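# Move utility cart through door into yellow bay

## Task

Push the utility cart from its room through the door that swings shut on its own and into the yellow-taped bay in the next room. The goal is met only if all four cart wheels sit fully within the taped area and none rests on the tape. The copy-paper case must be in the cart's top tray with no part of it extending beyond the tray's edges. The door must be closed at the end. Either or both robots may be used. Any robot that tips over or is left leaning counts as failure.

## Robot and tools

ROBOTS. There are two identical robots, r1 and r2. Each is a Hello Robot Stretch 4: an omni-wheel base, a lift riding up a mast, and one arm that reaches forward and carries a wrist and gripper. Each is roughly 1.6 m tall, and its base edge is never more than 0.23 m from the base origin. The robots do not synchronise: one can keep moving while the other stalls. The same command can produce travel differing by up to about 3 cm per metre between them, which matters if both hold a single load. Each reports only in its own frames, so relative positions must come from images, lidar_m and wrist_depth_mm.

FRAMES AND UNITS. Base frame: origin on the floor below the base centre, x forward, y left, z up, in metres. hand_pose is reported in this frame and may be slightly wrong. The odometry frame is the base frame where the robot began the scene; base_odometry counts wheel rotation only, so slip shows up as travel. Headings are in radians, left positive, from -3.142 to 3.142. base_tilt is in degrees, forward and right positive, with a fixed bias of up to about 3 degrees per robot.

move. Arguments: r1, r2, cameras, blocking. blocking must always be false; true or omitted is refused. Each robot key holds that robot's command; an unnamed robot keeps doing what it was doing. Inside a robot key: "base" holds one relative offset from where the base currently is: translate_m (metres, forward +, -2 to 2), strafe_m (metres, left +, -2 to 2) or rotate_rad (radians, counter-clockwise +, -3.2 to 3.2). translate_m and strafe_m may be combined for a straight diagonal; rotate_rad must be alone. "joints" holds absolute targets by name: lift_m 0 to 1.2; arm_m 0 to 0.55 (extension); wrist_yaw_rad -1.134 to 4.276 (0 forward, + left, 3.14 folded back); wrist_pitch_rad -1.117 to 4.259 (0 level, 1.57 down); wrist_roll_rad -1.117 to 4.259 (+ clockwise seen from behind); gripper_m -0.038 to 0.141 (fingertip gap, up to 0.015 off; -0.02 or less presses the fingers together). Out-of-range joint targets are clipped and reported; other out-of-range numbers get the call refused, and unknown keys make it invalid. "pace" is slow, default, fast or max (base 0.1/0.3/0.4/0.6 m/s and 1/2/3/4 rad/s; lift 0.15 to 0.5 m/s; arm 0.1 to 0.7 m/s). A high lift above 0.2 slows the base, down to 0.3 m/s at 1.2. "speeds" caps individual joints except the gripper. "contact_limits" (0 light to 1 hard, default 0.5) applies to arm_m, lift_m, translate_m, strafe_m or rotate_rad and must sit beside its own command; a base limit persists until the next base command. {"end_of_arm": "enable_torque"} goes alone and revives limp wrist or gripper motors. All motions in one call begin together; any action ends after 14 to 15 s at most. cameras lists names such as r1_head_camera, r2_wrist_camera, or "all" (default); [] gives none.

wait(seconds 0 to 10, cameras) lets time pass and returns state; it returns early once a commanded robot comes to rest. stop(cameras) brakes every running motion on both robots. zoom_image(camera, region [x0,y0,x1,y1], up to 504 px each side) enlarges part of a latest image. finished_scene(scene) ends the current scene irreversibly; the result must hold without the robots.

RESULTS. The "move" line names each robot sent a motion with done or its worst status. base_status and joint_status read moving, done, off_target (rested short, may still push), contact_stop (blocked, now slack), time_out (target dropped), limit_stop_at_own_body, limit_stop_at_tilt (lean over 6 degrees; lift, arm and wheels go slack), or torque_fault (motor limp). An uncommanded stop or a refused call cancels the rest of that reply's move, wait and finished_scene calls. A robot under "as last shown" was not commanded and its lines are repeated. on_its_own reports slack joints, held targets and abnormal currents. lidar_m gives 12 distances from the base origin in 30-degree sectors, 1st straight ahead, counter-clockwise (4th left, 7th behind, 10th right); "-" means nothing seen or nearer than 0.25 m. wrist_depth_mm is a 7x7 grid of depths, 100 to 2000 mm. turned_by_wheels versus turned_by_imu differing by over 0.1 rad across a move suggests a collision or slip. motor_effort is percent of max with peaks in brackets; servo_current is in mA.

GRIPPING. Command a gap more than 0.015 smaller than the object; about 0.06 smaller resists pulling. For a bar or handle close to -0.02 or lower. A rise in gripper servo_current after closing signals a real grip; the reading alone does not. Keep lift_m contact limit at 0.3 or more for a 2 kg load, 0.15 for 1 kg.

AVOID. Never press one robot against another, including gripping its fingers; a base touching another robot presses hard after mere millimetres. Avoid slamming the door, dropping the paper case, or hitting fixed things hard. Do not turn, drive or stop sharply with more than 1 kg held and arm_m above 0.2, and avoid hard steady pushes with the gripper high; both risk tipping. Watch self-collision: gripper over the base with lift below about 0.2 (0.45 pointing down), tilted up while rolled, or wrist_yaw_rad + wrist_pitch_rad below about -1.1. Slack lifts sag and slack wheels can roll; re-command them. Things may occasionally get nudged by outside pushes. Thinking time lets the scene run on, so running moves continue meanwhile.

Each tool is called after "Emit:" as a command line: name --argument value for each argument, lists and objects as JSON in quotes; but a table of rows of numbers goes row by row, as --pt "numbers of a row", without its own name.

## Session

Emit:
move --blocking false

Scene clock: 0.00 s.
r1.base_odometry: x=+0.000 y=+0.000 heading=+0.000
r1.turned_by_wheels: +0.000
r1.turned_by_imu: +0.000
r1.base_tilt: forward=-1.6 right=+1.3
r1.lidar_m: 1.92 2.25 3.81 1.93 0.97 0.84 0.83 0.93 0.77 0.76 0.93 1.59
r1.base_status: not commanded
r1.joint_positions: lift_m=+0.127 arm_m=+0.000 wrist_yaw_rad=+3.089 wrist_pitch_rad=+0.002 wrist_roll_rad=+0.000 gripper_m=+0.056
r1.joint_status: not commanded
r1.measured_speeds: all 0
r1.motor_effort: lift_m=+20 arm_m=-4 wheel_0=+0 wheel_1=+1 wheel_2=+1
r1.servo_current: wrist_yaw_rad=39 wrist_pitch_rad=46 wrist_roll_rad=65 gripper_m=39
r1.hand_pose: x=-0.1125 y=+0.1024 z=+0.3046 quat_wxyz=(+0.026, -0.001, +0.000, +1.000) (m; r1's base frame)
r1.wrist_depth_mm: 137 138 - - - - - / 113 139 - - - - - / 117 140 224 - - - - / 137 161 - - - - - / - - - - - - - / - - 191 - 187 - - / 842 759 750 788 788 732 768
r2.base_odometry: x=+0.000 y=+0.000 heading=+0.000
r2.turned_by_wheels: +0.000
r2.turned_by_imu: +0.000
r2.base_tilt: forward=-0.6 right=+0.1
r2.lidar_m: 2.02 1.45 1.40 1.49 2.01 2.22 2.34 3.17 1.60 3.62 2.59 2.46
r2.base_status: not commanded
r2.joint_positions: lift_m=+0.295 arm_m=+0.000 wrist_yaw_rad=+3.133 wrist_pitch_rad=+0.002 wrist_roll_rad=+0.000 gripper_m=+0.056
r2.joint_status: not commanded
r2.measured_speeds: all 0
r2.motor_effort: lift_m=+18 arm_m=-4 wheel_0=+0 wheel_1=-1 wheel_2=+0
r2.servo_current: wrist_yaw_rad=46 wrist_pitch_rad=39 wrist_roll_rad=46 gripper_m=59
r2.hand_pose: x=-0.1167 y=+0.0898 z=+0.4727 quat_wxyz=(+0.004, -0.001, +0.000, +1.000) (m; r2's base frame)
r2.wrist_depth_mm: - 140 - - - - - / - 126 150 - - - - / - 130 185 - - - - / 144 143 272 - - - - / 229 - - - - - - / 226 1576 196 1576 190 1618 1464 / 226 1060 1138 - - 1025 1060
pictures: r1_head_camera, r1_head_left_camera, r1_head_right_camera, r1_wrist_camera, r2_head_camera, r2_head_left_camera, r2_head_right_camera, r2_wrist_camera
Images, in order (width x height): r1_head_camera 420x560, r1_head_left_camera 420x672, r1_head_right_camera 420x672, r1_wrist_camera 616x392, r2_head_camera 420x560, r2_head_left_camera 420x672, r2_head_right_camera 420x672, r2_wrist_camera 616x392.

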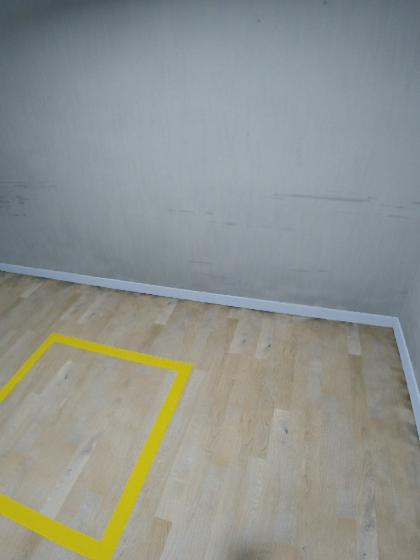

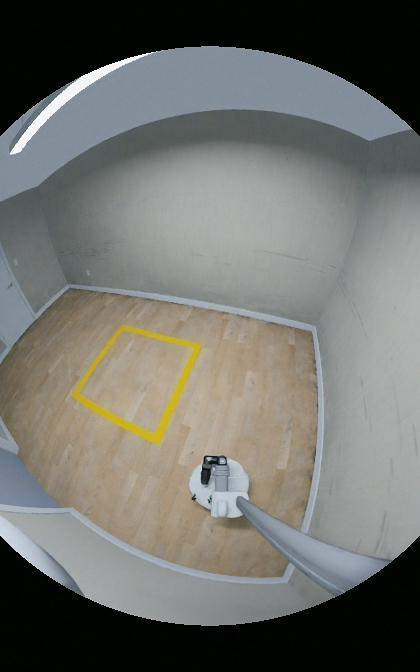

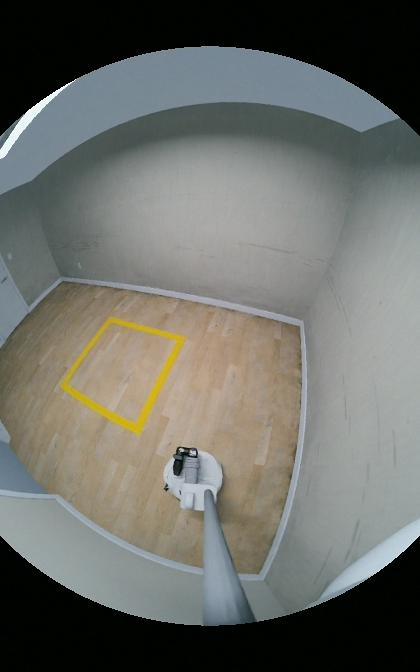

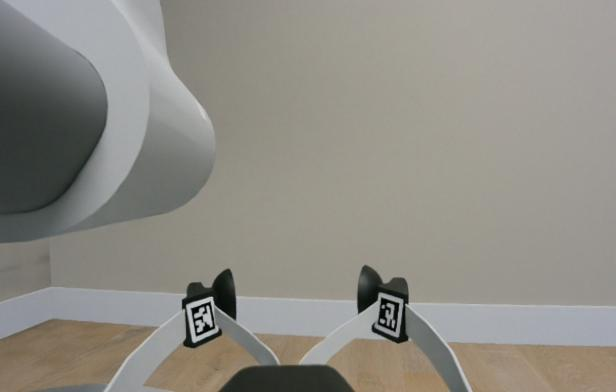

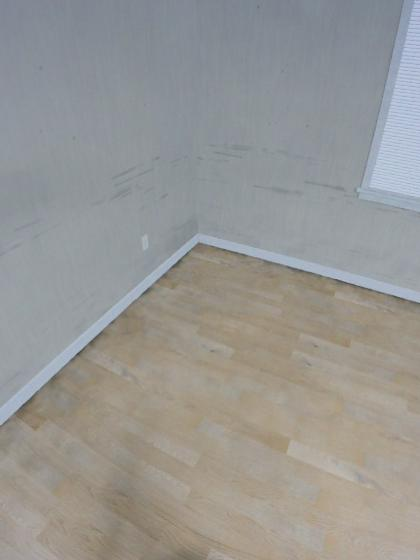

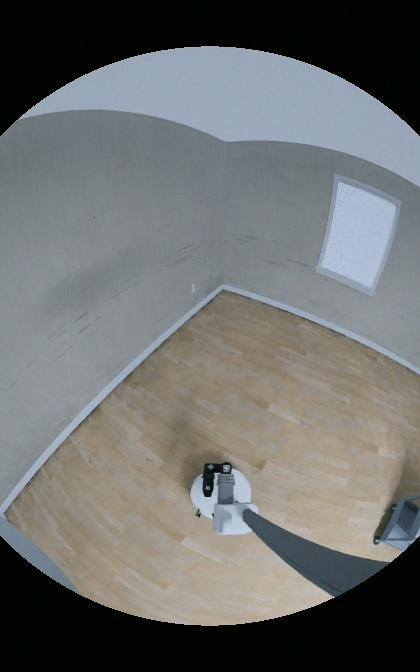

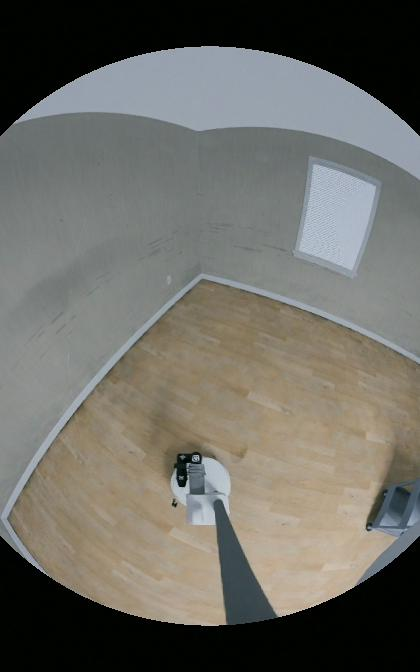

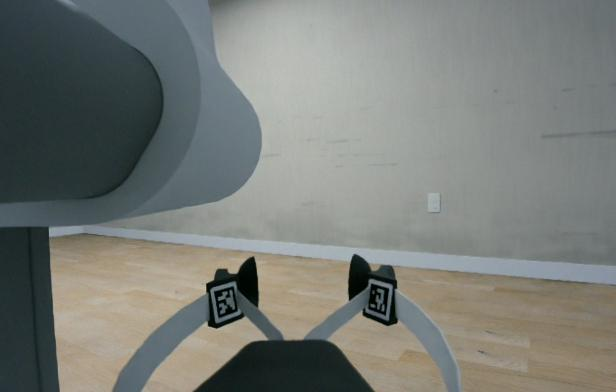

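Emit:
move --blocking false --r1 '{"base":{"rotate_rad":1.4}}' --r2 '{"base":{"rotate_rad":-1.5}}' --cameras '[]'

Emit:
wait --seconds 3 --cameras '[]'

Emit:
wait --seconds 0.5 --cameras '["r1_head_camera","r1_head_left_camera","r1_head_right_camera","r2_head_camera","r2_head_left_camera","r2_head_right_camera"]'

Scene clock: 4.70 s.
move: r1 moving; r2 moving
r1.base_odometry: x=+0.000 y=+0.000 heading=+0.252
r1.turned_by_wheels: +0.252
r1.turned_by_imu: +0.252
r1.base_tilt: forward=-1.6 right=+1.2
r1.lidar_m: 2.00 2.69 3.69 1.26 0.88 0.84 0.87 0.81 0.77 0.81 1.08 1.93
r1.base_status: rotate_rad moving
r1.joint_positions: lift_m=+0.127 arm_m=+0.000 wrist_yaw_rad=+3.089 wrist_pitch_rad=+0.002 wrist_roll_rad=+0.000 gripper_m=+0.056
r1.joint_status: not commanded
r1.measured_speeds: translate_m=-0.001 strafe_m=-0.001 rotate_rad=+0.980 lift_m=+0.000 arm_m=+0.000 wrist_yaw_rad=+0.000 wrist_pitch_rad=+0.000 wrist_roll_rad=+0.000
r1.motor_effort: lift_m=+20(20) arm_m=-4(4) wheel_0=-8(10) wheel_1=-6(10) wheel_2=-7(8)
r1.servo_current: wrist_yaw_rad=52(52) wrist_pitch_rad=39(52) wrist_roll_rad=39(59) gripper_m=39(46)
r1.hand_pose: x=-0.1125 y=+0.1024 z=+0.3046 quat_wxyz=(+0.026, -0.001, +0.000, +1.000) (m; r1's base frame)
r1.wrist_depth_mm: 136 139 - - - - - / 113 139 - - - - - / 114 139 225 - - - - / 137 160 - - - - - / - - - - - - - / - 1060 190 - 187 - - / 798 750 759 820 741 691 732
r2.base_odometry: x=+0.000 y=+0.000 heading=-0.252
r2.turned_by_wheels: -0.252
r2.turned_by_imu: -0.244
r2.base_tilt: forward=-0.7 right=+0.0
r2.lidar_m: 2.49 1.64 1.43 1.40 1.65 2.21 2.22 2.65 1.61 1.63 2.90 2.49
r2.base_status: rotate_rad moving
r2.joint_positions: lift_m=+0.295 arm_m=+0.000 wrist_yaw_rad=+3.133 wrist_pitch_rad=+0.002 wrist_roll_rad=+0.000 gripper_m=+0.056
r2.joint_status: not commanded
r2.measured_speeds: translate_m=+0.000 strafe_m=+0.000 rotate_rad=-0.974 lift_m=+0.000 arm_m=+0.000 wrist_yaw_rad=+0.000 wrist_pitch_rad=+0.000 wrist_roll_rad=+0.000
r2.motor_effort: lift_m=+18(18) arm_m=-4(4) wheel_0=+9(11) wheel_1=+6(11) wheel_2=+9(10)
r2.servo_current: wrist_yaw_rad=46(52) wrist_pitch_rad=46(46) wrist_roll_rad=39(52) gripper_m=52(52)
r2.hand_pose: x=-0.1167 y=+0.0898 z=+0.4727 quat_wxyz=(+0.004, -0.001, +0.000, +1.000) (m; r2's base frame)
r2.wrist_depth_mm: - 141 - - - - - / - 126 150 - - - - / - 130 184 - - - - / 144 143 273 - - - - / 229 - - - - - - / 227 1576 196 1537 190 1618 1464 / 226 1078 1138 - - 1042 1060
pictures: none
No camera images: "cameras" was empty.

Scene clock: 6.17 s.
earlier move: r1 done; r2 moving
r1.base_odometry: x=+0.000 y=+0.000 heading=+1.399
r1.turned_by_wheels: +1.148
r1.turned_by_imu: +1.154
r1.base_tilt: forward=-1.6 right=+1.3
r1.lidar_m: 2.66 1.14 0.85 0.83 0.90 0.80 0.77 0.82 1.24 1.92 2.04 3.00
r1.base_status: done
r1.joint_positions: lift_m=+0.127 arm_m=+0.000 wrist_yaw_rad=+3.089 wrist_pitch_rad=+0.002 wrist_roll_rad=+0.000 gripper_m=+0.056
r1.joint_status: not commanded
r1.measured_speeds: all 0
r1.motor_effort: lift_m=+20(20) arm_m=-4(4) wheel_0=-3(10) wheel_1=-2(10) wheel_2=-2(8)
r1.servo_current: wrist_yaw_rad=52(65) wrist_pitch_rad=46(52) wrist_roll_rad=39(65) gripper_m=39(46)
r1.hand_pose: x=-0.1125 y=+0.1024 z=+0.3046 quat_wxyz=(+0.026, -0.001, +0.000, +1.000) (m; r1's base frame)
r1.wrist_depth_mm: 136 139 - - - - - / 113 139 - - - - - / 118 139 229 - - - - / 137 162 - - - - - / - - - - - - - / - - 190 - 186 - - / 798 699 750 143 750 768 820
r2.base_odometry: x=+0.000 y=+0.000 heading=-1.499
r2.turned_by_wheels: -1.248
r2.turned_by_imu: -1.215
r2.base_tilt: forward=-0.7 right=+0.0
r2.lidar_m: 3.30 2.53 2.46 1.91 1.46 1.41 1.49 2.22 2.23 2.37 3.45 1.62
r2.base_status: rotate_rad moving
r2.joint_positions: lift_m=+0.295 arm_m=+0.000 wrist_yaw_rad=+3.133 wrist_pitch_rad=+0.002 wrist_roll_rad=+0.000 gripper_m=+0.056
r2.joint_status: not commanded
r2.measured_speeds: all 0
r2.motor_effort: lift_m=+18(18) arm_m=-3(4) wheel_0=+1(12) wheel_1=+1(11) wheel_2=+3(11)
r2.servo_current: wrist_yaw_rad=39(59) wrist_pitch_rad=39(46) wrist_roll_rad=46(59) gripper_m=46(59)
r2.hand_pose: x=-0.1167 y=+0.0898 z=+0.4727 quat_wxyz=(+0.004, -0.001, +0.000, +1.000) (m; r2's base frame)
r2.wrist_depth_mm: - 141 - - - - - / - 126 142 - - - - / - 129 185 - - - - / 144 143 265 - - - - / 229 - - - - - - / 228 1618 196 1308 190 - - / 226 1060 1138 - - 1025 1078
wait: 1.47 of 3 s (r1 has come to rest)
pictures: none
No camera images: "cameras" was empty.

Scene clock: 6.23 s.
earlier move: r2 done
r1.base_odometry: x=+0.000 y=+0.000 heading=+1.399
r1.turned_by_wheels: +0.000
r1.turned_by_imu: +0.000
r1.base_tilt: forward=-1.6 right=+1.3
r1.lidar_m: 2.67 1.13 0.87 0.83 0.92 0.79 0.77 0.82 1.24 1.93 2.04 2.95
r1.base_status: done
r1.joint_positions: lift_m=+0.127 arm_m=+0.000 wrist_yaw_rad=+3.089 wrist_pitch_rad=+0.002 wrist_roll_rad=+0.000 gripper_m=+0.056
r1.joint_status: not commanded
r1.measured_speeds: all 0
r1.motor_effort: lift_m=+20(20) arm_m=-4(4) wheel_0=-3(10) wheel_1=-2(10) wheel_2=-2(8)
r1.servo_current: wrist_yaw_rad=52(65) wrist_pitch_rad=39(52) wrist_roll_rad=46(65) gripper_m=39(46)
r1.hand_pose: x=-0.1125 y=+0.1024 z=+0.3046 quat_wxyz=(+0.026, -0.001, +0.000, +1.000) (m; r1's base frame)
r1.wrist_depth_mm: 136 139 - - - - - / 113 139 - - - - - / 118 140 229 - - - - / 137 161 - - - - - / - - - - - - - / - - 190 - 187 - - / 788 707 750 143 741 778 820
r2.base_odometry: x=+0.000 y=+0.000 heading=-1.499
r2.turned_by_wheels: +0.000
r2.turned_by_imu: +0.000
r2.base_tilt: forward=-0.7 right=+0.1
r2.lidar_m: 3.31 2.54 2.50 1.89 1.43 1.39 1.54 2.22 2.22 2.39 3.46 1.60
r2.base_status: done
r2.joint_positions: lift_m=+0.295 arm_m=+0.000 wrist_yaw_rad=+3.133 wrist_pitch_rad=+0.002 wrist_roll_rad=+0.000 gripper_m=+0.056
r2.joint_status: not commanded
r2.measured_speeds: all 0
r2.motor_effort: lift_m=+18(18) arm_m=-4(4) wheel_0=+3(12) wheel_1=+1(11) wheel_2=+3(11)
r2.servo_current: wrist_yaw_rad=52(59) wrist_pitch_rad=39(46) wrist_roll_rad=46(59) gripper_m=52(59)
r2.hand_pose: x=-0.1167 y=+0.0898 z=+0.4727 quat_wxyz=(+0.004, -0.001, +0.000, +1.000) (m; r2's base frame)
r2.wrist_depth_mm: - 141 - - - - - / - 127 142 - - - - / - 130 184 - - - - / 144 143 264 - - - - / 229 - - - - - - / 227 1576 196 1336 190 - - / 225 1060 1160 - - 1060 1060
wait: 0.07 of 0.5 s (r2 has come to rest)
pictures: r1_head_camera, r1_head_left_camera, r1_head_right_camera, r2_head_camera, r2_head_left_camera, r2_head_right_camera
Images, in order (width x height): r1_head_camera 420x560, r1_head_left_camera 420x672, r1_head_right_camera 420x672, r2_head_camera 420x560, r2_head_left_camera 420x672, r2_head_right_camera 420x672.

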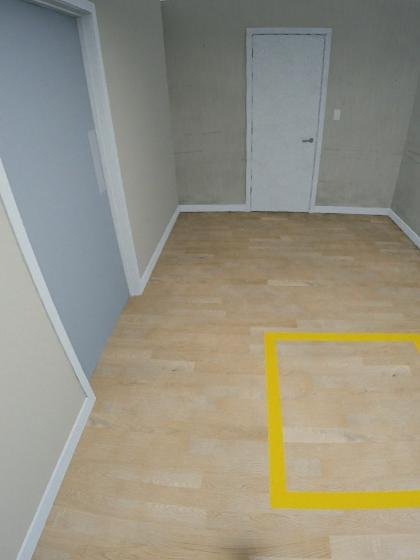

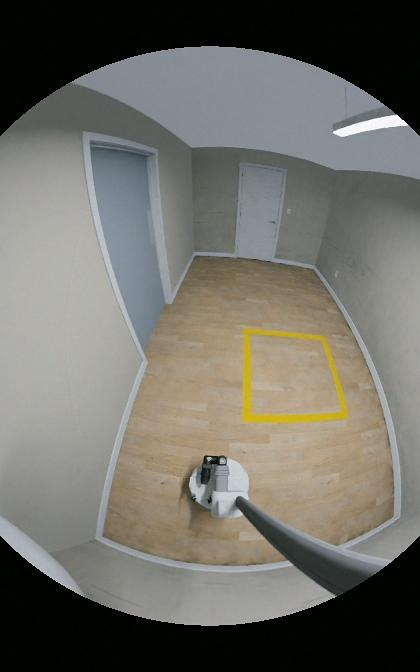

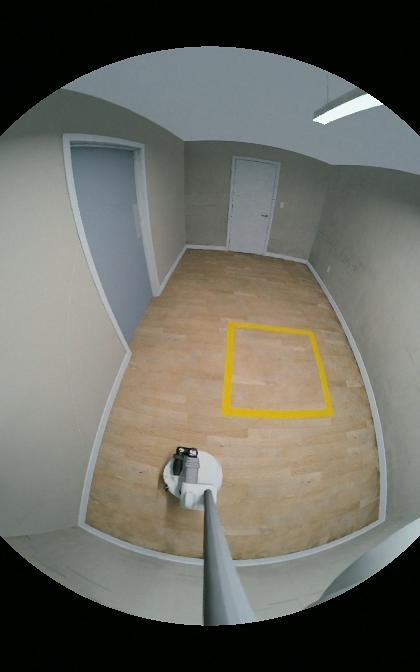

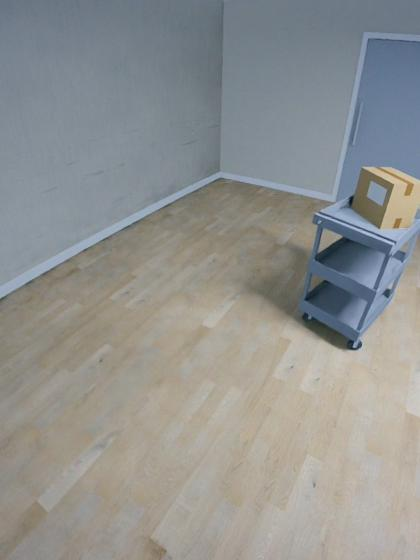

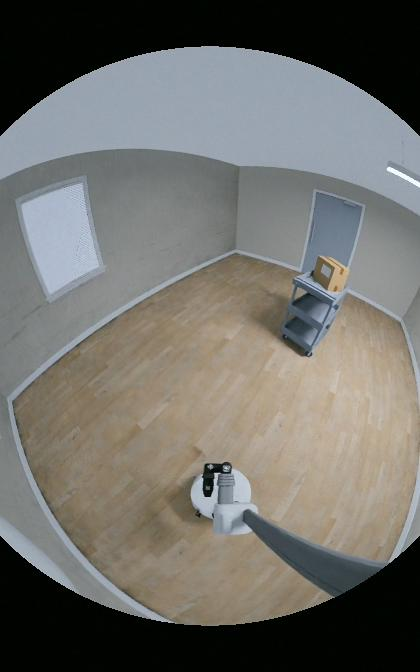

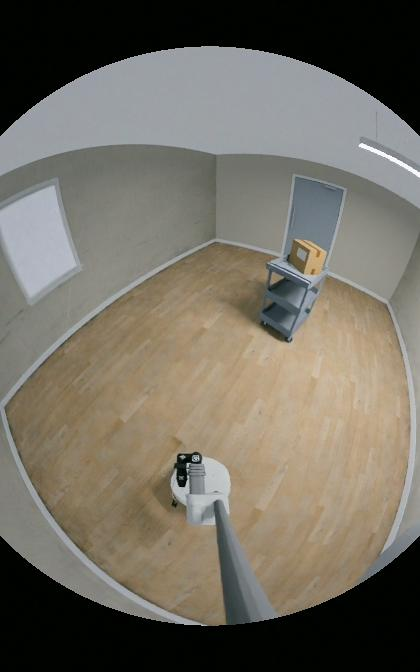

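Emit:
zoom_image --camera "r2_head_camera" --region '[260, 20, 420, 380]'

Emit:
zoom_image --camera "r1_head_camera" --region '[0, 0, 180, 420]'

Emit:
zoom_image --camera "r2_head_right_camera" --region '[200, 160, 420, 360]'

Scaled by 1.400 from the camera's 420x560 image, which has a finer 1200x1600 frame.

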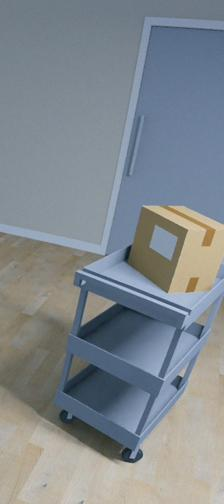

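Scaled by 1.200 from the camera's 420x560 image, which has a finer 600x800 frame.

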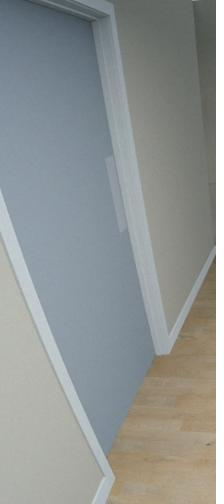

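Scaled by 2.291 from the camera's 420x672 image, which has a finer 600x960 frame.

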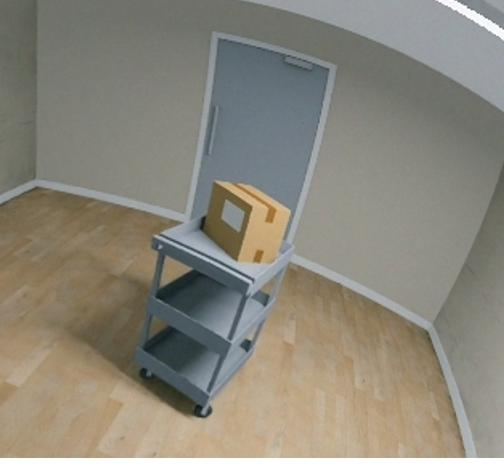

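Emit:
move --blocking false --r1 '{"base":{"translate_m":1.1,"strafe_m":-0.1},"joints":{"lift_m":0.75},"pace":"fast"}' --r2 '{"base":{"rotate_rad":-0.45},"joints":{"lift_m":0.8},"pace":"fast"}' --cameras '[]'

Emit:
wait --seconds 2 --cameras '[]'

Emit:
move --blocking false --r2 '{"base":{"translate_m":0.6},"joints":{"wrist_yaw_rad":0,"gripper_m":0.12},"pace":"fast"}' --cameras '[]'

Emit:
wait --seconds 2 --cameras '[]'

Emit:
move --blocking false --r1 '{"base":{"rotate_rad":1.6},"joints":{"wrist_yaw_rad":0,"gripper_m":-0.03},"pace":"fast"}' --cameras '[]'

Emit:
wait --seconds 3 --cameras '["r1_head_camera","r1_head_left_camera","r2_head_camera","r2_head_right_camera","r2_wrist_camera"]'

Scene clock: 52.80 s.
move: r1 moving; r2 moving
r1.base_odometry: x=+0.013 y=+0.049 heading=+1.400
r1.turned_by_wheels: +0.000
r1.turned_by_imu: +0.000
r1.base_tilt: forward=-1.6 right=+1.3
r1.lidar_m: 2.63 1.16 0.88 0.82 0.91 0.84 0.81 0.87 1.31 1.93 2.06 2.97
r1.base_status: translate_m moving; strafe_m moving
r1.joint_positions: lift_m=+0.190 arm_m=+0.000 wrist_yaw_rad=+3.089 wrist_pitch_rad=+0.002 wrist_roll_rad=+0.000 gripper_m=+0.056
r1.joint_status: lift_m moving
r1.measured_speeds: translate_m=+0.195 strafe_m=-0.019 rotate_rad=+0.002 lift_m=+0.243 arm_m=+0.000 wrist_yaw_rad=+0.000 wrist_pitch_rad=+0.000 wrist_roll_rad=+0.000
r1.motor_effort: lift_m=+28(28) arm_m=-4(4) wheel_0=+7(11) wheel_1=+5(7) wheel_2=-11(13)
r1.servo_current: wrist_yaw_rad=46(59) wrist_pitch_rad=39(46) wrist_roll_rad=46(65) gripper_m=46(52)
r1.hand_pose: x=-0.1125 y=+0.1024 z=+0.3674 quat_wxyz=(+0.026, -0.001, +0.000, +1.000) (m; r1's base frame)
r1.wrist_depth_mm: - 138 - - - - - / - 138 - - - - - / 112 138 215 - - - - / 129 143 240 - - - - / - - - - - - - / - - 190 - 188 - - / 917 164 820 143 854 788 866
r2.base_odometry: x=+0.000 y=+0.000 heading=-1.839
r2.turned_by_wheels: -0.339
r2.turned_by_imu: -0.329
r2.base_tilt: forward=-0.7 right=+0.1
r2.lidar_m: 1.65 2.91 2.50 2.51 1.66 1.42 1.42 1.63 2.21 2.24 2.59 1.60
r2.base_status: rotate_rad moving
r2.joint_positions: lift_m=+0.358 arm_m=+0.000 wrist_yaw_rad=+3.133 wrist_pitch_rad=+0.002 wrist_roll_rad=+0.000 gripper_m=+0.056
r2.joint_status: lift_m moving
r2.measured_speeds: translate_m=-0.001 strafe_m=+0.000 rotate_rad=-0.856 lift_m=+0.244 arm_m=+0.000 wrist_yaw_rad=+0.000 wrist_pitch_rad=+0.000 wrist_roll_rad=+0.000
r2.motor_effort: lift_m=+21(25) arm_m=-4(4) wheel_0=+4(10) wheel_1=+4(11) wheel_2=+4(12)
r2.servo_current: wrist_yaw_rad=52(52) wrist_pitch_rad=39(46) wrist_roll_rad=39(52) gripper_m=52(52)
r2.hand_pose: x=-0.1167 y=+0.0898 z=+0.5357 quat_wxyz=(+0.004, -0.001, +0.000, +1.000) (m; r2's base frame)
r2.wrist_depth_mm: - 141 - - - - - / - 127 142 - - - - / - 130 185 - - - - / 144 144 208 - - - - / 229 - - - - - - / 228 1576 193 1430 191 - - / 226 1182 1255 - - 1160 1118
pictures: none
No camera images: "cameras" was empty.

Scene clock: 54.63 s.
earlier move: r1 moving; r2 done
r1.base_odometry: x=+0.190 y=+0.710 heading=+1.400
r1.turned_by_wheels: +0.000
r1.turned_by_imu: -0.001
r1.base_tilt: forward=-1.6 right=+1.3
r1.lidar_m: 2.72 1.24 0.88 0.85 0.91 1.35 1.50 1.59 1.97 1.91 2.02 2.96
r1.base_status: translate_m moving; strafe_m moving
r1.joint_positions: lift_m=+0.749 arm_m=+0.000 wrist_yaw_rad=+3.089 wrist_pitch_rad=+0.002 wrist_roll_rad=+0.000 gripper_m=+0.056
r1.joint_status: lift_m moving
r1.measured_speeds: translate_m=+0.399 strafe_m=-0.036 rotate_rad=+0.002 lift_m=+0.019 arm_m=+0.000 wrist_yaw_rad=+0.000 wrist_pitch_rad=+0.000 wrist_roll_rad=+0.000
r1.motor_effort: lift_m=+25(29) arm_m=-4(4) wheel_0=+4(11) wheel_1=+3(7) wheel_2=-5(13)
r1.servo_current: wrist_yaw_rad=59(72) wrist_pitch_rad=39(46) wrist_roll_rad=65(65) gripper_m=39(52)
r1.hand_pose: x=-0.1125 y=+0.1024 z=+0.9270 quat_wxyz=(+0.026, -0.001, +0.000, +1.000) (m; r1's base frame)
r1.wrist_depth_mm: - 137 - - - - - / - 137 - - - - - / 110 138 206 - - - - / 125 139 238 - - - - / - - - - - - - / - - 190 - 187 - - / - 140 - 136 - - -
r2.base_odometry: x=+0.000 y=+0.000 heading=-1.949
r2.turned_by_wheels: -0.110
r2.turned_by_imu: -0.107
r2.base_tilt: forward=-0.7 right=+0.1
r2.lidar_m: 1.61 3.15 2.52 2.50 1.79 1.42 1.41 1.56 2.25 2.21 2.46 2.31
r2.base_status: done
r2.joint_positions: lift_m=+0.800 arm_m=+0.000 wrist_yaw_rad=+3.133 wrist_pitch_rad=+0.002 wrist_roll_rad=+0.000 gripper_m=+0.056
r2.joint_status: all done
r2.measured_speeds: all 0
r2.motor_effort: lift_m=+21(26) arm_m=-4(4) wheel_0=+3(10) wheel_1=+1(11) wheel_2=+2(12)
r2.servo_current: wrist_yaw_rad=52(52) wrist_pitch_rad=46(46) wrist_roll_rad=46(59) gripper_m=39(52)
r2.hand_pose: x=-0.1167 y=+0.0898 z=+0.9775 quat_wxyz=(+0.004, -0.001, +0.000, +1.000) (m; r2's base frame)
r2.wrist_depth_mm: - 140 - - - - - / - 126 141 - - - - / - 130 183 - - - - / 144 143 216 - - - - / 219 - - - - - - / 219 - 189 - 188 - - / 224 - - - - - -
wait: 1.83 of 2 s (r2 has come to rest)
pictures: none
No camera images: "cameras" was empty.

Scene clock: 55.13 s.
earlier move: r1 moving
move: r2 moving
r1.base_odometry: x=+0.242 y=+0.903 heading=+1.400
r1.turned_by_wheels: +0.000
r1.turned_by_imu: +0.000
r1.base_tilt: forward=-1.6 right=+1.2
r1.lidar_m: 2.73 1.26 0.98 0.85 0.92 1.34 1.69 1.84 1.95 1.91 2.04 2.94
r1.base_status: translate_m moving; strafe_m moving
r1.joint_positions: lift_m=+0.750 arm_m=+0.000 wrist_yaw_rad=+3.089 wrist_pitch_rad=+0.002 wrist_roll_rad=+0.000 gripper_m=+0.056
r1.joint_status: all done
r1.measured_speeds: translate_m=+0.378 strafe_m=-0.035 rotate_rad=+0.004 lift_m=+0.000 arm_m=+0.000 wrist_yaw_rad=+0.000 wrist_pitch_rad=+0.000 wrist_roll_rad=+0.000
r1.motor_effort: lift_m=+24(25) arm_m=-4(4) wheel_0=+4(7) wheel_1=+3(6) wheel_2=-3(7)
r1.servo_current: wrist_yaw_rad=46(65) wrist_pitch_rad=46(46) wrist_roll_rad=39(46) gripper_m=46(46)
r1.hand_pose: x=-0.1125 y=+0.1024 z=+0.9272 quat_wxyz=(+0.026, -0.001, +0.000, +1.000) (m; r1's base frame)
r1.wrist_depth_mm: - 137 - - - - - / - 137 - - - - - / 110 138 208 - - - - / 128 139 239 - - - - / - - - - - - - / - - 191 - 187 - - / - 140 - 137 - - -
r2.base_odometry: x=-0.016 y=-0.041 heading=-1.949
r2.turned_by_wheels: +0.000
r2.turned_by_imu: +0.000
r2.base_tilt: forward=-0.7 right=+0.1
r2.lidar_m: 1.55 3.12 2.50 2.48 1.84 1.47 1.43 1.62 2.24 2.23 2.49 2.21
r2.base_status: translate_m moving
r2.joint_positions: lift_m=+0.800 arm_m=+0.000 wrist_yaw_rad=+2.522 wrist_pitch_rad=+0.002 wrist_roll_rad=+0.000 gripper_m=+0.075
r2.joint_status: wrist_yaw_rad moving; gripper_m moving
r2.measured_speeds: translate_m=+0.168 strafe_m=-0.001 rotate_rad=-0.002 lift_m=+0.000 arm_m=+0.000 wrist_yaw_rad=-1.732 wrist_pitch_rad=+0.000 wrist_roll_rad=+0.000
r2.motor_effort: lift_m=+21(21) arm_m=-4(4) wheel_0=+9(12) wheel_1=+8(9) wheel_2=-15(15)
r2.servo_current: wrist_yaw_rad=150(169) wrist_pitch_rad=39(46) wrist_roll_rad=39(59) gripper_m=85(98)
r2.hand_pose: x=-0.0132 y=+0.2386 z=+0.9775 quat_wxyz=(+0.305, -0.001, +0.000, +0.952) (m; r2's base frame)
r2.wrist_depth_mm: - - - - - - - / - - - - - - - / - - - - - - - / - - - - - - - / - - - - - - - / - - 189 - 188 - - / - - - - - - -
pictures: none
No camera images: "cameras" was empty.

Scene clock: 56.37 s.
earlier move: r1 done; r2 moving
r1.base_odometry: x=+0.286 y=+1.067 heading=+1.400
r1.turned_by_wheels: +0.000
r1.turned_by_imu: +0.000
r1.base_tilt: forward=-1.6 right=+1.2
r1.lidar_m: 2.73 1.28 0.97 0.84 0.91 1.34 1.87 2.01 1.96 1.91 2.03 2.85
r1.base_status: done
r1.joint_positions: lift_m=+0.750 arm_m=+0.000 wrist_yaw_rad=+3.089 wrist_pitch_rad=+0.002 wrist_roll_rad=+0.000 gripper_m=+0.056
r1.joint_status: all done
r1.measured_speeds: all 0
r1.motor_effort: lift_m=+24(25) arm_m=-4(4) wheel_0=+1(7) wheel_1=+1(6) wheel_2=+0(7)
r1.servo_current: wrist_yaw_rad=59(65) wrist_pitch_rad=39(52) wrist_roll_rad=46(65) gripper_m=39(52)
r1.hand_pose: x=-0.1125 y=+0.1024 z=+0.9272 quat_wxyz=(+0.026, -0.001, +0.000, +1.000) (m; r1's base frame)
r1.wrist_depth_mm: 136 139 - - - - - / 113 139 - - - - - / 118 140 268 - - - - / 137 161 - - - - - / - - - - - - - / - - 193 - 187 - - / - 163 - 153 - - -
r2.base_odometry: x=-0.168 y=-0.424 heading=-1.949
r2.turned_by_wheels: +0.000
r2.turned_by_imu: +0.000
r2.base_tilt: forward=-0.6 right=+0.1
r2.lidar_m: 1.15 3.08 2.46 2.40 2.33 1.86 1.86 2.06 2.30 2.30 2.54 1.16
r2.base_status: translate_m moving
r2.joint_positions: lift_m=+0.800 arm_m=+0.000 wrist_yaw_rad=+0.381 wrist_pitch_rad=+0.002 wrist_roll_rad=+0.000 gripper_m=+0.120
r2.joint_status: wrist_yaw_rad moving; the others done
r2.measured_speeds: translate_m=+0.323 strafe_m=+0.001 rotate_rad=-0.002 lift_m=+0.000 arm_m=+0.000 wrist_yaw_rad=-1.740 wrist_pitch_rad=+0.000 wrist_roll_rad=+0.000
r2.motor_effort: lift_m=+21(21) arm_m=-4(4) wheel_0=+1(12) wheel_1=+4(9) wheel_2=-3(16)
r2.servo_current: wrist_yaw_rad=124(169) wrist_pitch_rad=39(46) wrist_roll_rad=46(59) gripper_m=52(124)
r2.hand_pose: x=+0.4711 y=+0.0260 z=+0.9775 quat_wxyz=(+0.982, +0.000, +0.001, +0.189) (m; r2's base frame)
r2.wrist_depth_mm: - - - - - - - / - - - - - - - / - - - - - - - / - - - - - - 1042 / - - - - - 1008 976 / - - 201 - 199 - - / - - - - - - -
wait: 1.23 of 2 s (r1 has come to rest)
pictures: none
No camera images: "cameras" was empty.

Scene clock: 56.87 s.
earlier move: r2 moving
move: r1 moving
r1.base_odometry: x=+0.286 y=+1.067 heading=+1.696
r1.turned_by_wheels: +0.296
r1.turned_by_imu: +0.297
r1.base_tilt: forward=-1.5 right=+1.3
r1.lidar_m: 1.50 1.05 0.84 0.87 1.10 1.88 1.87 2.13 1.92 1.94 2.38 2.82
r1.base_status: rotate_rad moving
r1.joint_positions: lift_m=+0.750 arm_m=+0.000 wrist_yaw_rad=+2.450 wrist_pitch_rad=+0.002 wrist_roll_rad=+0.000 gripper_m=+0.037
r1.joint_status: wrist_yaw_rad moving; gripper_m moving
r1.measured_speeds: translate_m=+0.001 strafe_m=-0.001 rotate_rad=+1.144 lift_m=+0.000 arm_m=+0.000 wrist_yaw_rad=-1.820 wrist_pitch_rad=+0.000 wrist_roll_rad=+0.000
r1.motor_effort: lift_m=+24(24) arm_m=-4(4) wheel_0=-7(9) wheel_1=-7(9) wheel_2=-6(8)
r1.servo_current: wrist_yaw_rad=104(150) wrist_pitch_rad=46(52) wrist_roll_rad=65(65) gripper_m=104(104)
r1.hand_pose: x=+0.0046 y=+0.2513 z=+0.9272 quat_wxyz=(+0.339, -0.001, +0.000, +0.941) (m; r1's base frame)
r1.wrist_depth_mm: - - - - - - - / - - - - - - - / - - - - - - - / - - - - - - - / - - - - - - - / - - 191 - 186 - - / - 143 1863 158 - - -
r2.base_odometry: x=-0.211 y=-0.531 heading=-1.949
r2.turned_by_wheels: +0.000
r2.turned_by_imu: +0.000
r2.base_tilt: forward=-0.7 right=+0.0
r2.lidar_m: 1.07 3.00 2.43 2.39 2.49 2.02 1.97 2.17 2.36 2.32 2.55 1.01
r2.base_status: translate_m moving
r2.joint_positions: lift_m=+0.800 arm_m=+0.000 wrist_yaw_rad=+0.003 wrist_pitch_rad=+0.002 wrist_roll_rad=+0.000 gripper_m=+0.120
r2.joint_status: wrist_yaw_rad moving
r2.measured_speeds: translate_m=+0.148 strafe_m=-0.001 rotate_rad=-0.001 lift_m=+0.000 arm_m=+0.000 wrist_yaw_rad=+0.000 wrist_pitch_rad=+0.000 wrist_roll_rad=+0.000
r2.motor_effort: lift_m=+21(21) arm_m=-4(4) wheel_0=+5(5) wheel_1=+3(4) wheel_2=-2(4)
r2.servo_current: wrist_yaw_rad=59(124) wrist_pitch_rad=39(46) wrist_roll_rad=59(59) gripper_m=46(59)
r2.hand_pose: x=+0.4596 y=-0.0865 z=+0.9775 quat_wxyz=(+1.000, +0.000, +0.001, +0.002) (m; r2's base frame)
r2.wrist_depth_mm: - - - - - - - / - - - - - - - / - - - - - - - / - - - - 1138 - - / - - - 1281 1118 - - / - - 200 1537 187 - - / - - - - - 1983 -
pictures: none
No camera images: "cameras" was empty.

Scene clock: 57.57 s.
earlier move: r1 moving; r2 done
r1.base_odometry: x=+0.286 y=+1.067 heading=+2.765
r1.turned_by_wheels: +1.069
r1.turned_by_imu: +1.075
r1.base_tilt: forward=-1.6 right=+1.2
r1.lidar_m: 0.86 0.86 1.12 1.87 1.90 2.09 1.90 1.95 2.42 2.83 1.50 1.04
r1.base_status: rotate_rad moving
r1.joint_positions: lift_m=+0.750 arm_m=+0.000 wrist_yaw_rad=+1.176 wrist_pitch_rad=+0.002 wrist_roll_rad=+0.000 gripper_m=-0.027
r1.joint_status: wrist_yaw_rad moving; gripper_m moving
r1.measured_speeds: translate_m=+0.000 strafe_m=+0.000 rotate_rad=+1.089 lift_m=+0.000 arm_m=+0.000 wrist_yaw_rad=-1.820 wrist_pitch_rad=+0.000 wrist_roll_rad=+0.000
r1.motor_effort: lift_m=+24(24) arm_m=-4(4) wheel_0=-3(10) wheel_1=-2(9) wheel_2=+0(9)
r1.servo_current: wrist_yaw_rad=104(150) wrist_pitch_rad=46(52) wrist_roll_rad=59(65) gripper_m=98(137)
r1.hand_pose: x=+0.3625 y=+0.2326 z=+0.9272 quat_wxyz=(+0.832, -0.001, +0.001, +0.555) (m; r1's base frame)
r1.wrist_depth_mm: - - - - - - - / - - - - - - - / - - - - - - - / - - - - - - - / - - - - - - - / - - 181 198 172 - - / - 135 166 - 147 - -
r2.base_odometry: x=-0.221 y=-0.558 heading=-1.949
r2.turned_by_wheels: +0.000
r2.turned_by_imu: +0.000
r2.base_tilt: forward=-0.6 right=+0.1
r2.lidar_m: 1.05 3.00 2.44 2.37 2.54 2.01 2.00 2.21 2.35 2.31 2.56 1.01
r2.base_status: done
r2.joint_positions: lift_m=+0.800 arm_m=+0.000 wrist_yaw_rad=+0.003 wrist_pitch_rad=+0.002 wrist_roll_rad=+0.000 gripper_m=+0.120
r2.joint_status: all done
r2.measured_speeds: all 0
r2.motor_effort: lift_m=+21(21) arm_m=-4(4) wheel_0=+2(5) wheel_1=+2(4) wheel_2=-2(4)
r2.servo_current: wrist_yaw_rad=52(124) wrist_pitch_rad=33(46) wrist_roll_rad=46(65) gripper_m=59(59)
r2.hand_pose: x=+0.4596 y=-0.0865 z=+0.9775 quat_wxyz=(+1.000, +0.000, +0.001, +0.002) (m; r2's base frame)
r2.wrist_depth_mm: - - - - - - - / - - - - - - - / - - - - - - - / - - - - 1118 - - / - - - 1281 1098 - - / - - 201 - 193 - - / - - - - - 1983 -
wait: 0.70 of 3 s (r2 has come to rest)
pictures: r1_head_camera, r1_head_left_camera, r2_head_camera, r2_head_right_camera, r2_wrist_camera
Images, in order (width x height): r1_head_camera 420x560, r1_head_left_camera 420x672, r2_head_camera 420x560, r2_head_right_camera 420x672, r2_wrist_camera 616x392.

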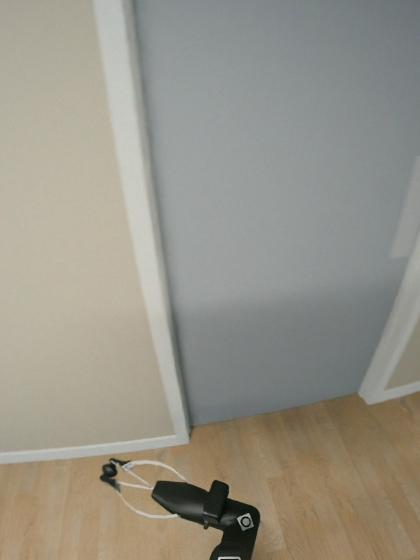

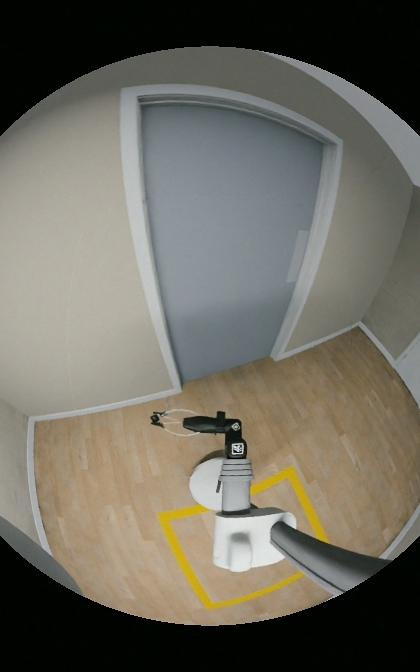

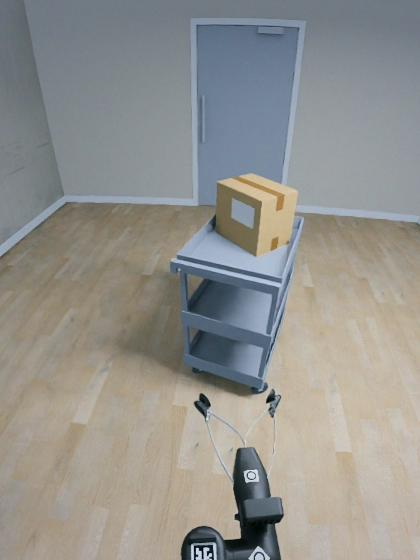

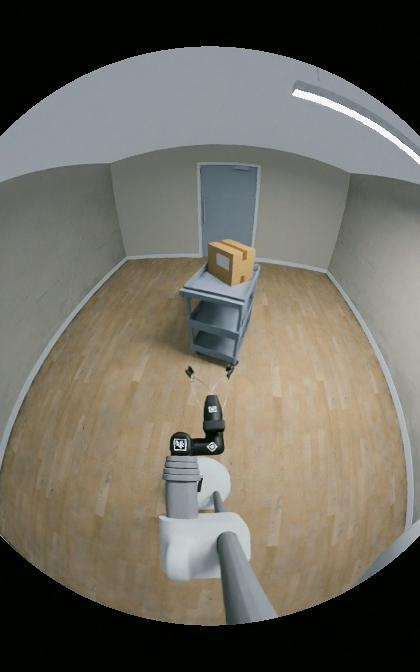

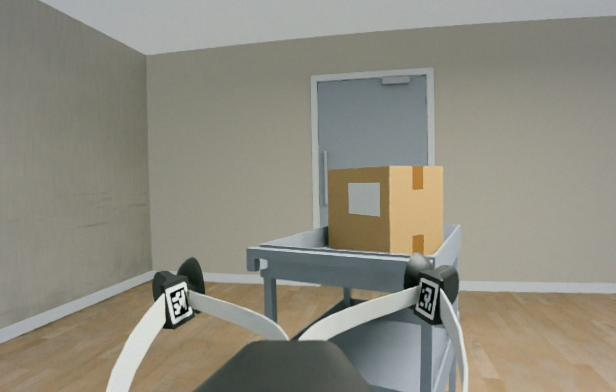

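Emit:
zoom_image --camera "r2_wrist_camera" --region '[230, 140, 490, 392]'

Emit:
zoom_image --camera "r2_head_camera" --region '[150, 150, 330, 410]'

Emit:
wait --seconds 0.5 --cameras '["r1_head_camera","r1_wrist_camera"]'

Scaled by 1.938.

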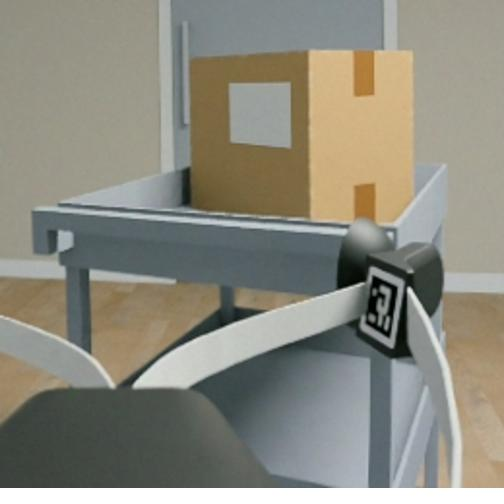

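Scaled by 1.938 from the camera's 420x560 image, which has a finer 1200x1600 frame.

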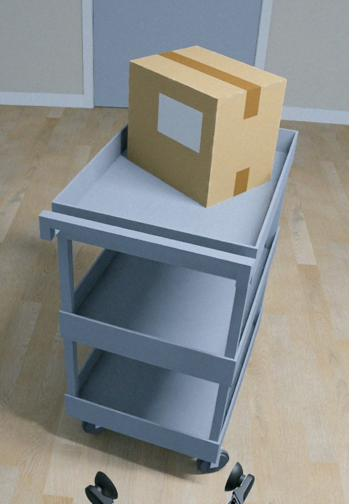

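Scene clock: 62.57 s.
earlier move: r1 done
r1.base_odometry: x=+0.286 y=+1.067 heading=+2.999
r1.turned_by_wheels: +0.234
r1.turned_by_imu: +0.236
r1.base_tilt: forward=-1.6 right=+1.3
r1.lidar_m: 0.86 0.93 1.36 1.84 2.01 1.95 1.91 2.05 2.90 2.58 1.26 0.96
r1.base_status: done
r1.joint_positions: lift_m=+0.750 arm_m=+0.000 wrist_yaw_rad=+0.003 wrist_pitch_rad=+0.002 wrist_roll_rad=+0.000 gripper_m=-0.029
r1.joint_status: all done
r1.measured_speeds: all 0
r1.motor_effort: lift_m=+24(24) arm_m=-4(4) wheel_0=-3(10) wheel_1=-2(9) wheel_2=+0(9)
r1.servo_current: wrist_yaw_rad=39(150) wrist_pitch_rad=46(52) wrist_roll_rad=59(78) gripper_m=65(137)
r1.hand_pose: x=+0.4596 y=-0.0866 z=+0.9272 quat_wxyz=(+1.000, +0.000, +0.001, +0.001) (m; r1's base frame)
r1.wrist_depth_mm: - - 654 715 - - - / - - 668 707 - - - / - - 661 699 - - - / - - 661 707 - - - / - - 654 691 - - - / - - 182 198 172 - - / - 136 173 180 149 - -
r2.base_odometry: x=-0.221 y=-0.558 heading=-1.949
r2.turned_by_wheels: +0.000
r2.turned_by_imu: +0.001
r2.base_tilt: forward=-0.7 right=+0.1
r2.lidar_m: 1.01 3.02 2.41 2.39 2.50 2.04 2.00 2.22 2.35 2.33 2.55 1.03
r2.base_status: done
r2.joint_positions: lift_m=+0.800 arm_m=+0.000 wrist_yaw_rad=+0.003 wrist_pitch_rad=+0.002 wrist_roll_rad=+0.000 gripper_m=+0.120
r2.joint_status: all done
r2.measured_speeds: all 0
r2.motor_effort: lift_m=+21(21) arm_m=-4(4) wheel_0=+2(5) wheel_1=+2(4) wheel_2=-3(4)
r2.servo_current: wrist_yaw_rad=46(124) wrist_pitch_rad=39(46) wrist_roll_rad=46(65) gripper_m=52(59)
r2.hand_pose: x=+0.4596 y=-0.0865 z=+0.9775 quat_wxyz=(+1.000, +0.000, +0.001, +0.002) (m; r2's base frame)
r2.wrist_depth_mm: - - - - - - - / - - - - - - - / - - - - - - - / - - - - 1118 - - / - - - 1255 1098 - - / - - 201 - 193 - - / - - - - - - -
wait: 0.00 of 0.5 s (r1 has come to rest)
pictures: r1_head_camera, r1_wrist_camera
Images, in order (width x height): r1_head_camera 420x560, r1_wrist_camera 616x392.

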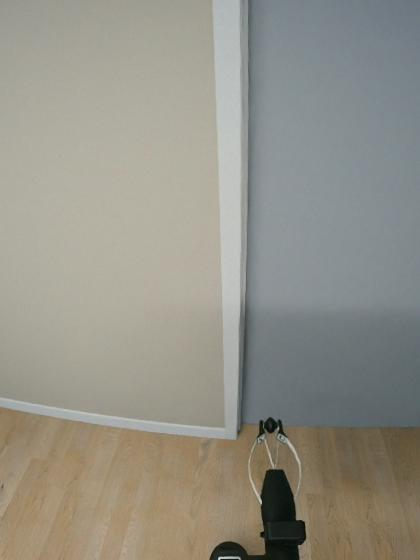

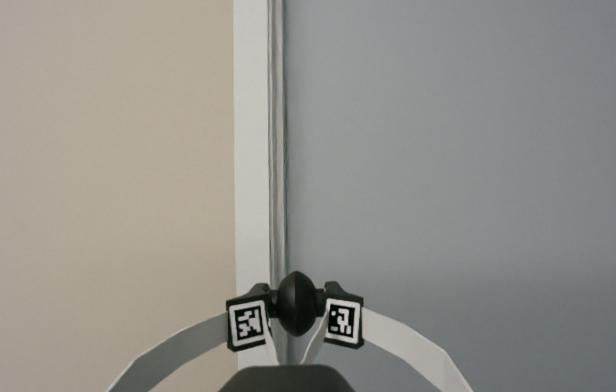

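Emit:
move --blocking false --r1 '{"base":{"strafe_m":-0.48}}' --r2 '{"base":{"rotate_rad":-0.2},"joints":{"lift_m":0.62,"wrist_roll_rad":1.57}}' --cameras '[]'

Emit:
wait --seconds 2 --cameras '["r1_head_camera","r1_head_left_camera","r2_head_camera","r2_wrist_camera"]'

Scene clock: 97.83 s.
move: r1 moving; r2 moving
r1.base_odometry: x=+0.291 y=+1.103 heading=+2.999
r1.turned_by_wheels: +0.000
r1.turned_by_imu: -0.001
r1.base_tilt: forward=-1.6 right=+1.3
r1.lidar_m: 0.86 0.94 1.40 1.91 2.03 1.95 1.88 2.08 2.84 2.62 1.28 0.97
r1.base_status: strafe_m moving
r1.joint_positions: lift_m=+0.750 arm_m=+0.000 wrist_yaw_rad=+0.003 wrist_pitch_rad=+0.002 wrist_roll_rad=+0.000 gripper_m=-0.029
r1.joint_status: not commanded
r1.measured_speeds: translate_m=+0.001 strafe_m=-0.141 rotate_rad=-0.004 lift_m=+0.000 arm_m=+0.000 wrist_yaw_rad=+0.000 wrist_pitch_rad=+0.000 wrist_roll_rad=+0.000
r1.motor_effort: lift_m=+24(24) arm_m=-4(4) wheel_0=+9(10) wheel_1=-10(10) wheel_2=-1(2)
r1.servo_current: wrist_yaw_rad=39(59) wrist_pitch_rad=46(46) wrist_roll_rad=52(65) gripper_m=65(65)
r1.hand_pose: x=+0.4596 y=-0.0866 z=+0.9272 quat_wxyz=(+1.000, +0.000, +0.001, +0.001) (m; r1's base frame)
r1.wrist_depth_mm: - - 654 741 - - - / - - 654 732 - - - / - - 654 732 - - - / - - 654 732 - - - / - - 654 699 - - - / - - 183 199 172 - - / - 136 173 162 149 - -
r2.base_odometry: x=-0.221 y=-0.558 heading=-2.131
r2.turned_by_wheels: -0.182
r2.turned_by_imu: -0.176
r2.base_tilt: forward=-0.7 right=+0.1
r2.lidar_m: 1.00 1.19 2.53 2.40 2.51 2.11 1.99 2.08 2.42 2.29 2.41 3.25
r2.base_status: rotate_rad moving
r2.joint_positions: lift_m=+0.762 arm_m=+0.000 wrist_yaw_rad=+0.003 wrist_pitch_rad=+0.002 wrist_roll_rad=+0.589 gripper_m=+0.120
r2.joint_status: lift_m moving; wrist_roll_rad moving
r2.measured_speeds: translate_m=+0.001 strafe_m=+0.000 rotate_rad=-0.287 lift_m=-0.146 arm_m=+0.000 wrist_yaw_rad=+0.000 wrist_pitch_rad=+0.000 wrist_roll_rad=+1.820
r2.motor_effort: lift_m=+14(20) arm_m=-4(4) wheel_0=+2(8) wheel_1=+3(8) wheel_2=+5(10)
r2.servo_current: wrist_yaw_rad=52(65) wrist_pitch_rad=39(46) wrist_roll_rad=78(111) gripper_m=46(52)
r2.hand_pose: x=+0.4595 y=-0.0867 z=+0.9401 quat_wxyz=(+0.957, +0.290, +0.001, +0.001) (m; r2's base frame)
r2.wrist_depth_mm: - - - - - - - / - - - - - - - / - - - - - - - / - - - 1138 - - - / - - - 1138 - - 1863 / - - 198 1499 193 1708 1464 / - - - - - 1336 1205
pictures: none
No camera images: "cameras" was empty.

Scene clock: 99.17 s.
earlier move: r1 moving; r2 done
r1.base_odometry: x=+0.341 y=+1.450 heading=+2.999
r1.turned_by_wheels: +0.000
r1.turned_by_imu: -0.002
r1.base_tilt: forward=-1.6 right=+1.3
r1.lidar_m: 0.90 0.92 1.32 2.24 2.43 1.97 1.92 2.10 2.50 2.44 1.13 0.94
r1.base_status: strafe_m moving
r1.joint_positions: lift_m=+0.750 arm_m=+0.000 wrist_yaw_rad=+0.003 wrist_pitch_rad=+0.002 wrist_roll_rad=+0.000 gripper_m=-0.029
r1.joint_status: not commanded
r1.measured_speeds: translate_m=+0.000 strafe_m=-0.237 rotate_rad=+0.000 lift_m=+0.000 arm_m=+0.000 wrist_yaw_rad=+0.000 wrist_pitch_rad=+0.000 wrist_roll_rad=+0.000
r1.motor_effort: lift_m=+24(24) arm_m=-4(4) wheel_0=+2(13) wheel_1=-1(11) wheel_2=+0(2)
r1.servo_current: wrist_yaw_rad=52(65) wrist_pitch_rad=46(52) wrist_roll_rad=46(65) gripper_m=59(72)
r1.hand_pose: x=+0.4596 y=-0.0866 z=+0.9272 quat_wxyz=(+1.000, +0.000, +0.001, +0.001) (m; r1's base frame)
r1.wrist_depth_mm: 647 - - - - - 640 / 647 - - - - - 654 / 654 - - - - - 661 / 654 - - - - - - / 661 732 - - - - - / 668 741 181 199 172 - - / 668 144 159 - 149 - -
r2.base_odometry: x=-0.221 y=-0.558 heading=-2.148
r2.turned_by_wheels: -0.017
r2.turned_by_imu: -0.016
r2.base_tilt: forward=-0.7 right=+0.1
r2.lidar_m: 1.03 1.17 2.55 2.39 2.47 2.12 2.00 2.04 2.45 2.31 2.41 3.19
r2.base_status: done
r2.joint_positions: lift_m=+0.620 arm_m=+0.000 wrist_yaw_rad=+0.003 wrist_pitch_rad=+0.002 wrist_roll_rad=+1.568 gripper_m=+0.120
r2.joint_status: all done
r2.measured_speeds: all 0
r2.motor_effort: lift_m=+14(20) arm_m=-4(4) wheel_0=+2(8) wheel_1=+3(8) wheel_2=+2(10)
r2.servo_current: wrist_yaw_rad=46(65) wrist_pitch_rad=46(46) wrist_roll_rad=46(111) gripper_m=46(59)
r2.hand_pose: x=+0.4595 y=-0.0867 z=+0.7981 quat_wxyz=(+0.708, +0.706, +0.001, +0.000) (m; r2's base frame)
r2.wrist_depth_mm: - - - - - 1537 1098 / - - - - - 1576 1098 / - - - - - 1464 1098 / - - - - 946 1078 1008 / - - 1205 1118 878 - 991 / - - 199 891 200 - 991 / - - - - - 1576 1060
wait: 1.33 of 2 s (r2 has come to rest)
pictures: r1_head_camera, r1_head_left_camera, r2_head_camera, r2_wrist_camera
Images, in order (width x height): r1_head_camera 420x560, r1_head_left_camera 420x672, r2_head_camera 420x560, r2_wrist_camera 616x392.

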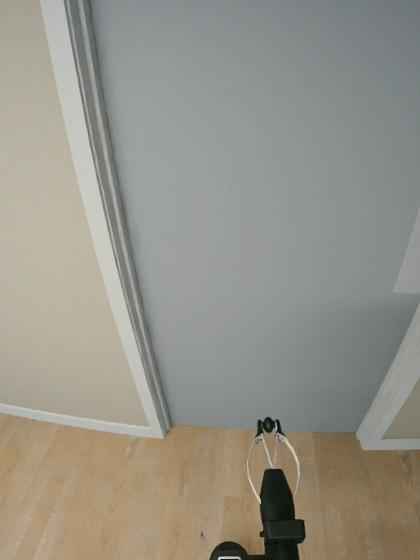

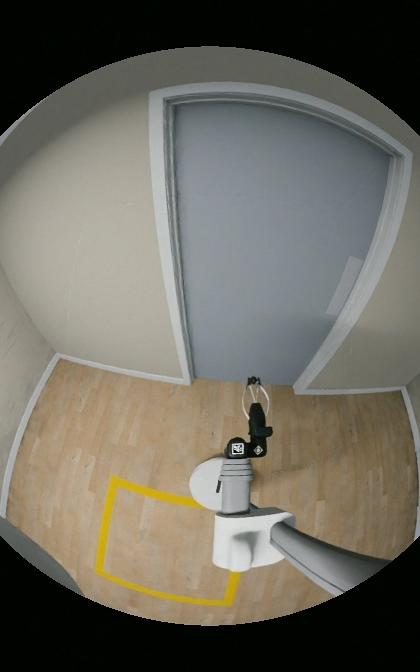

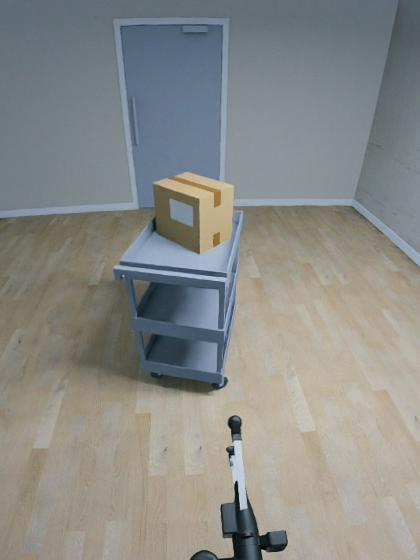

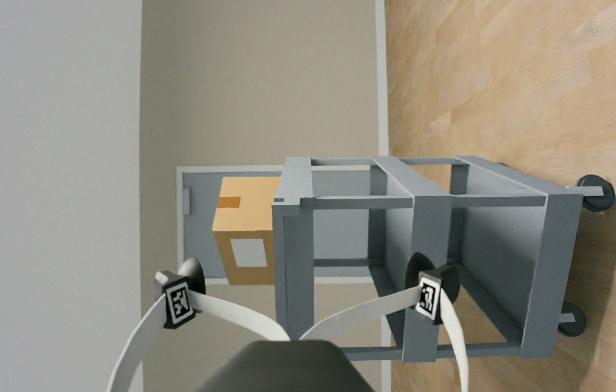

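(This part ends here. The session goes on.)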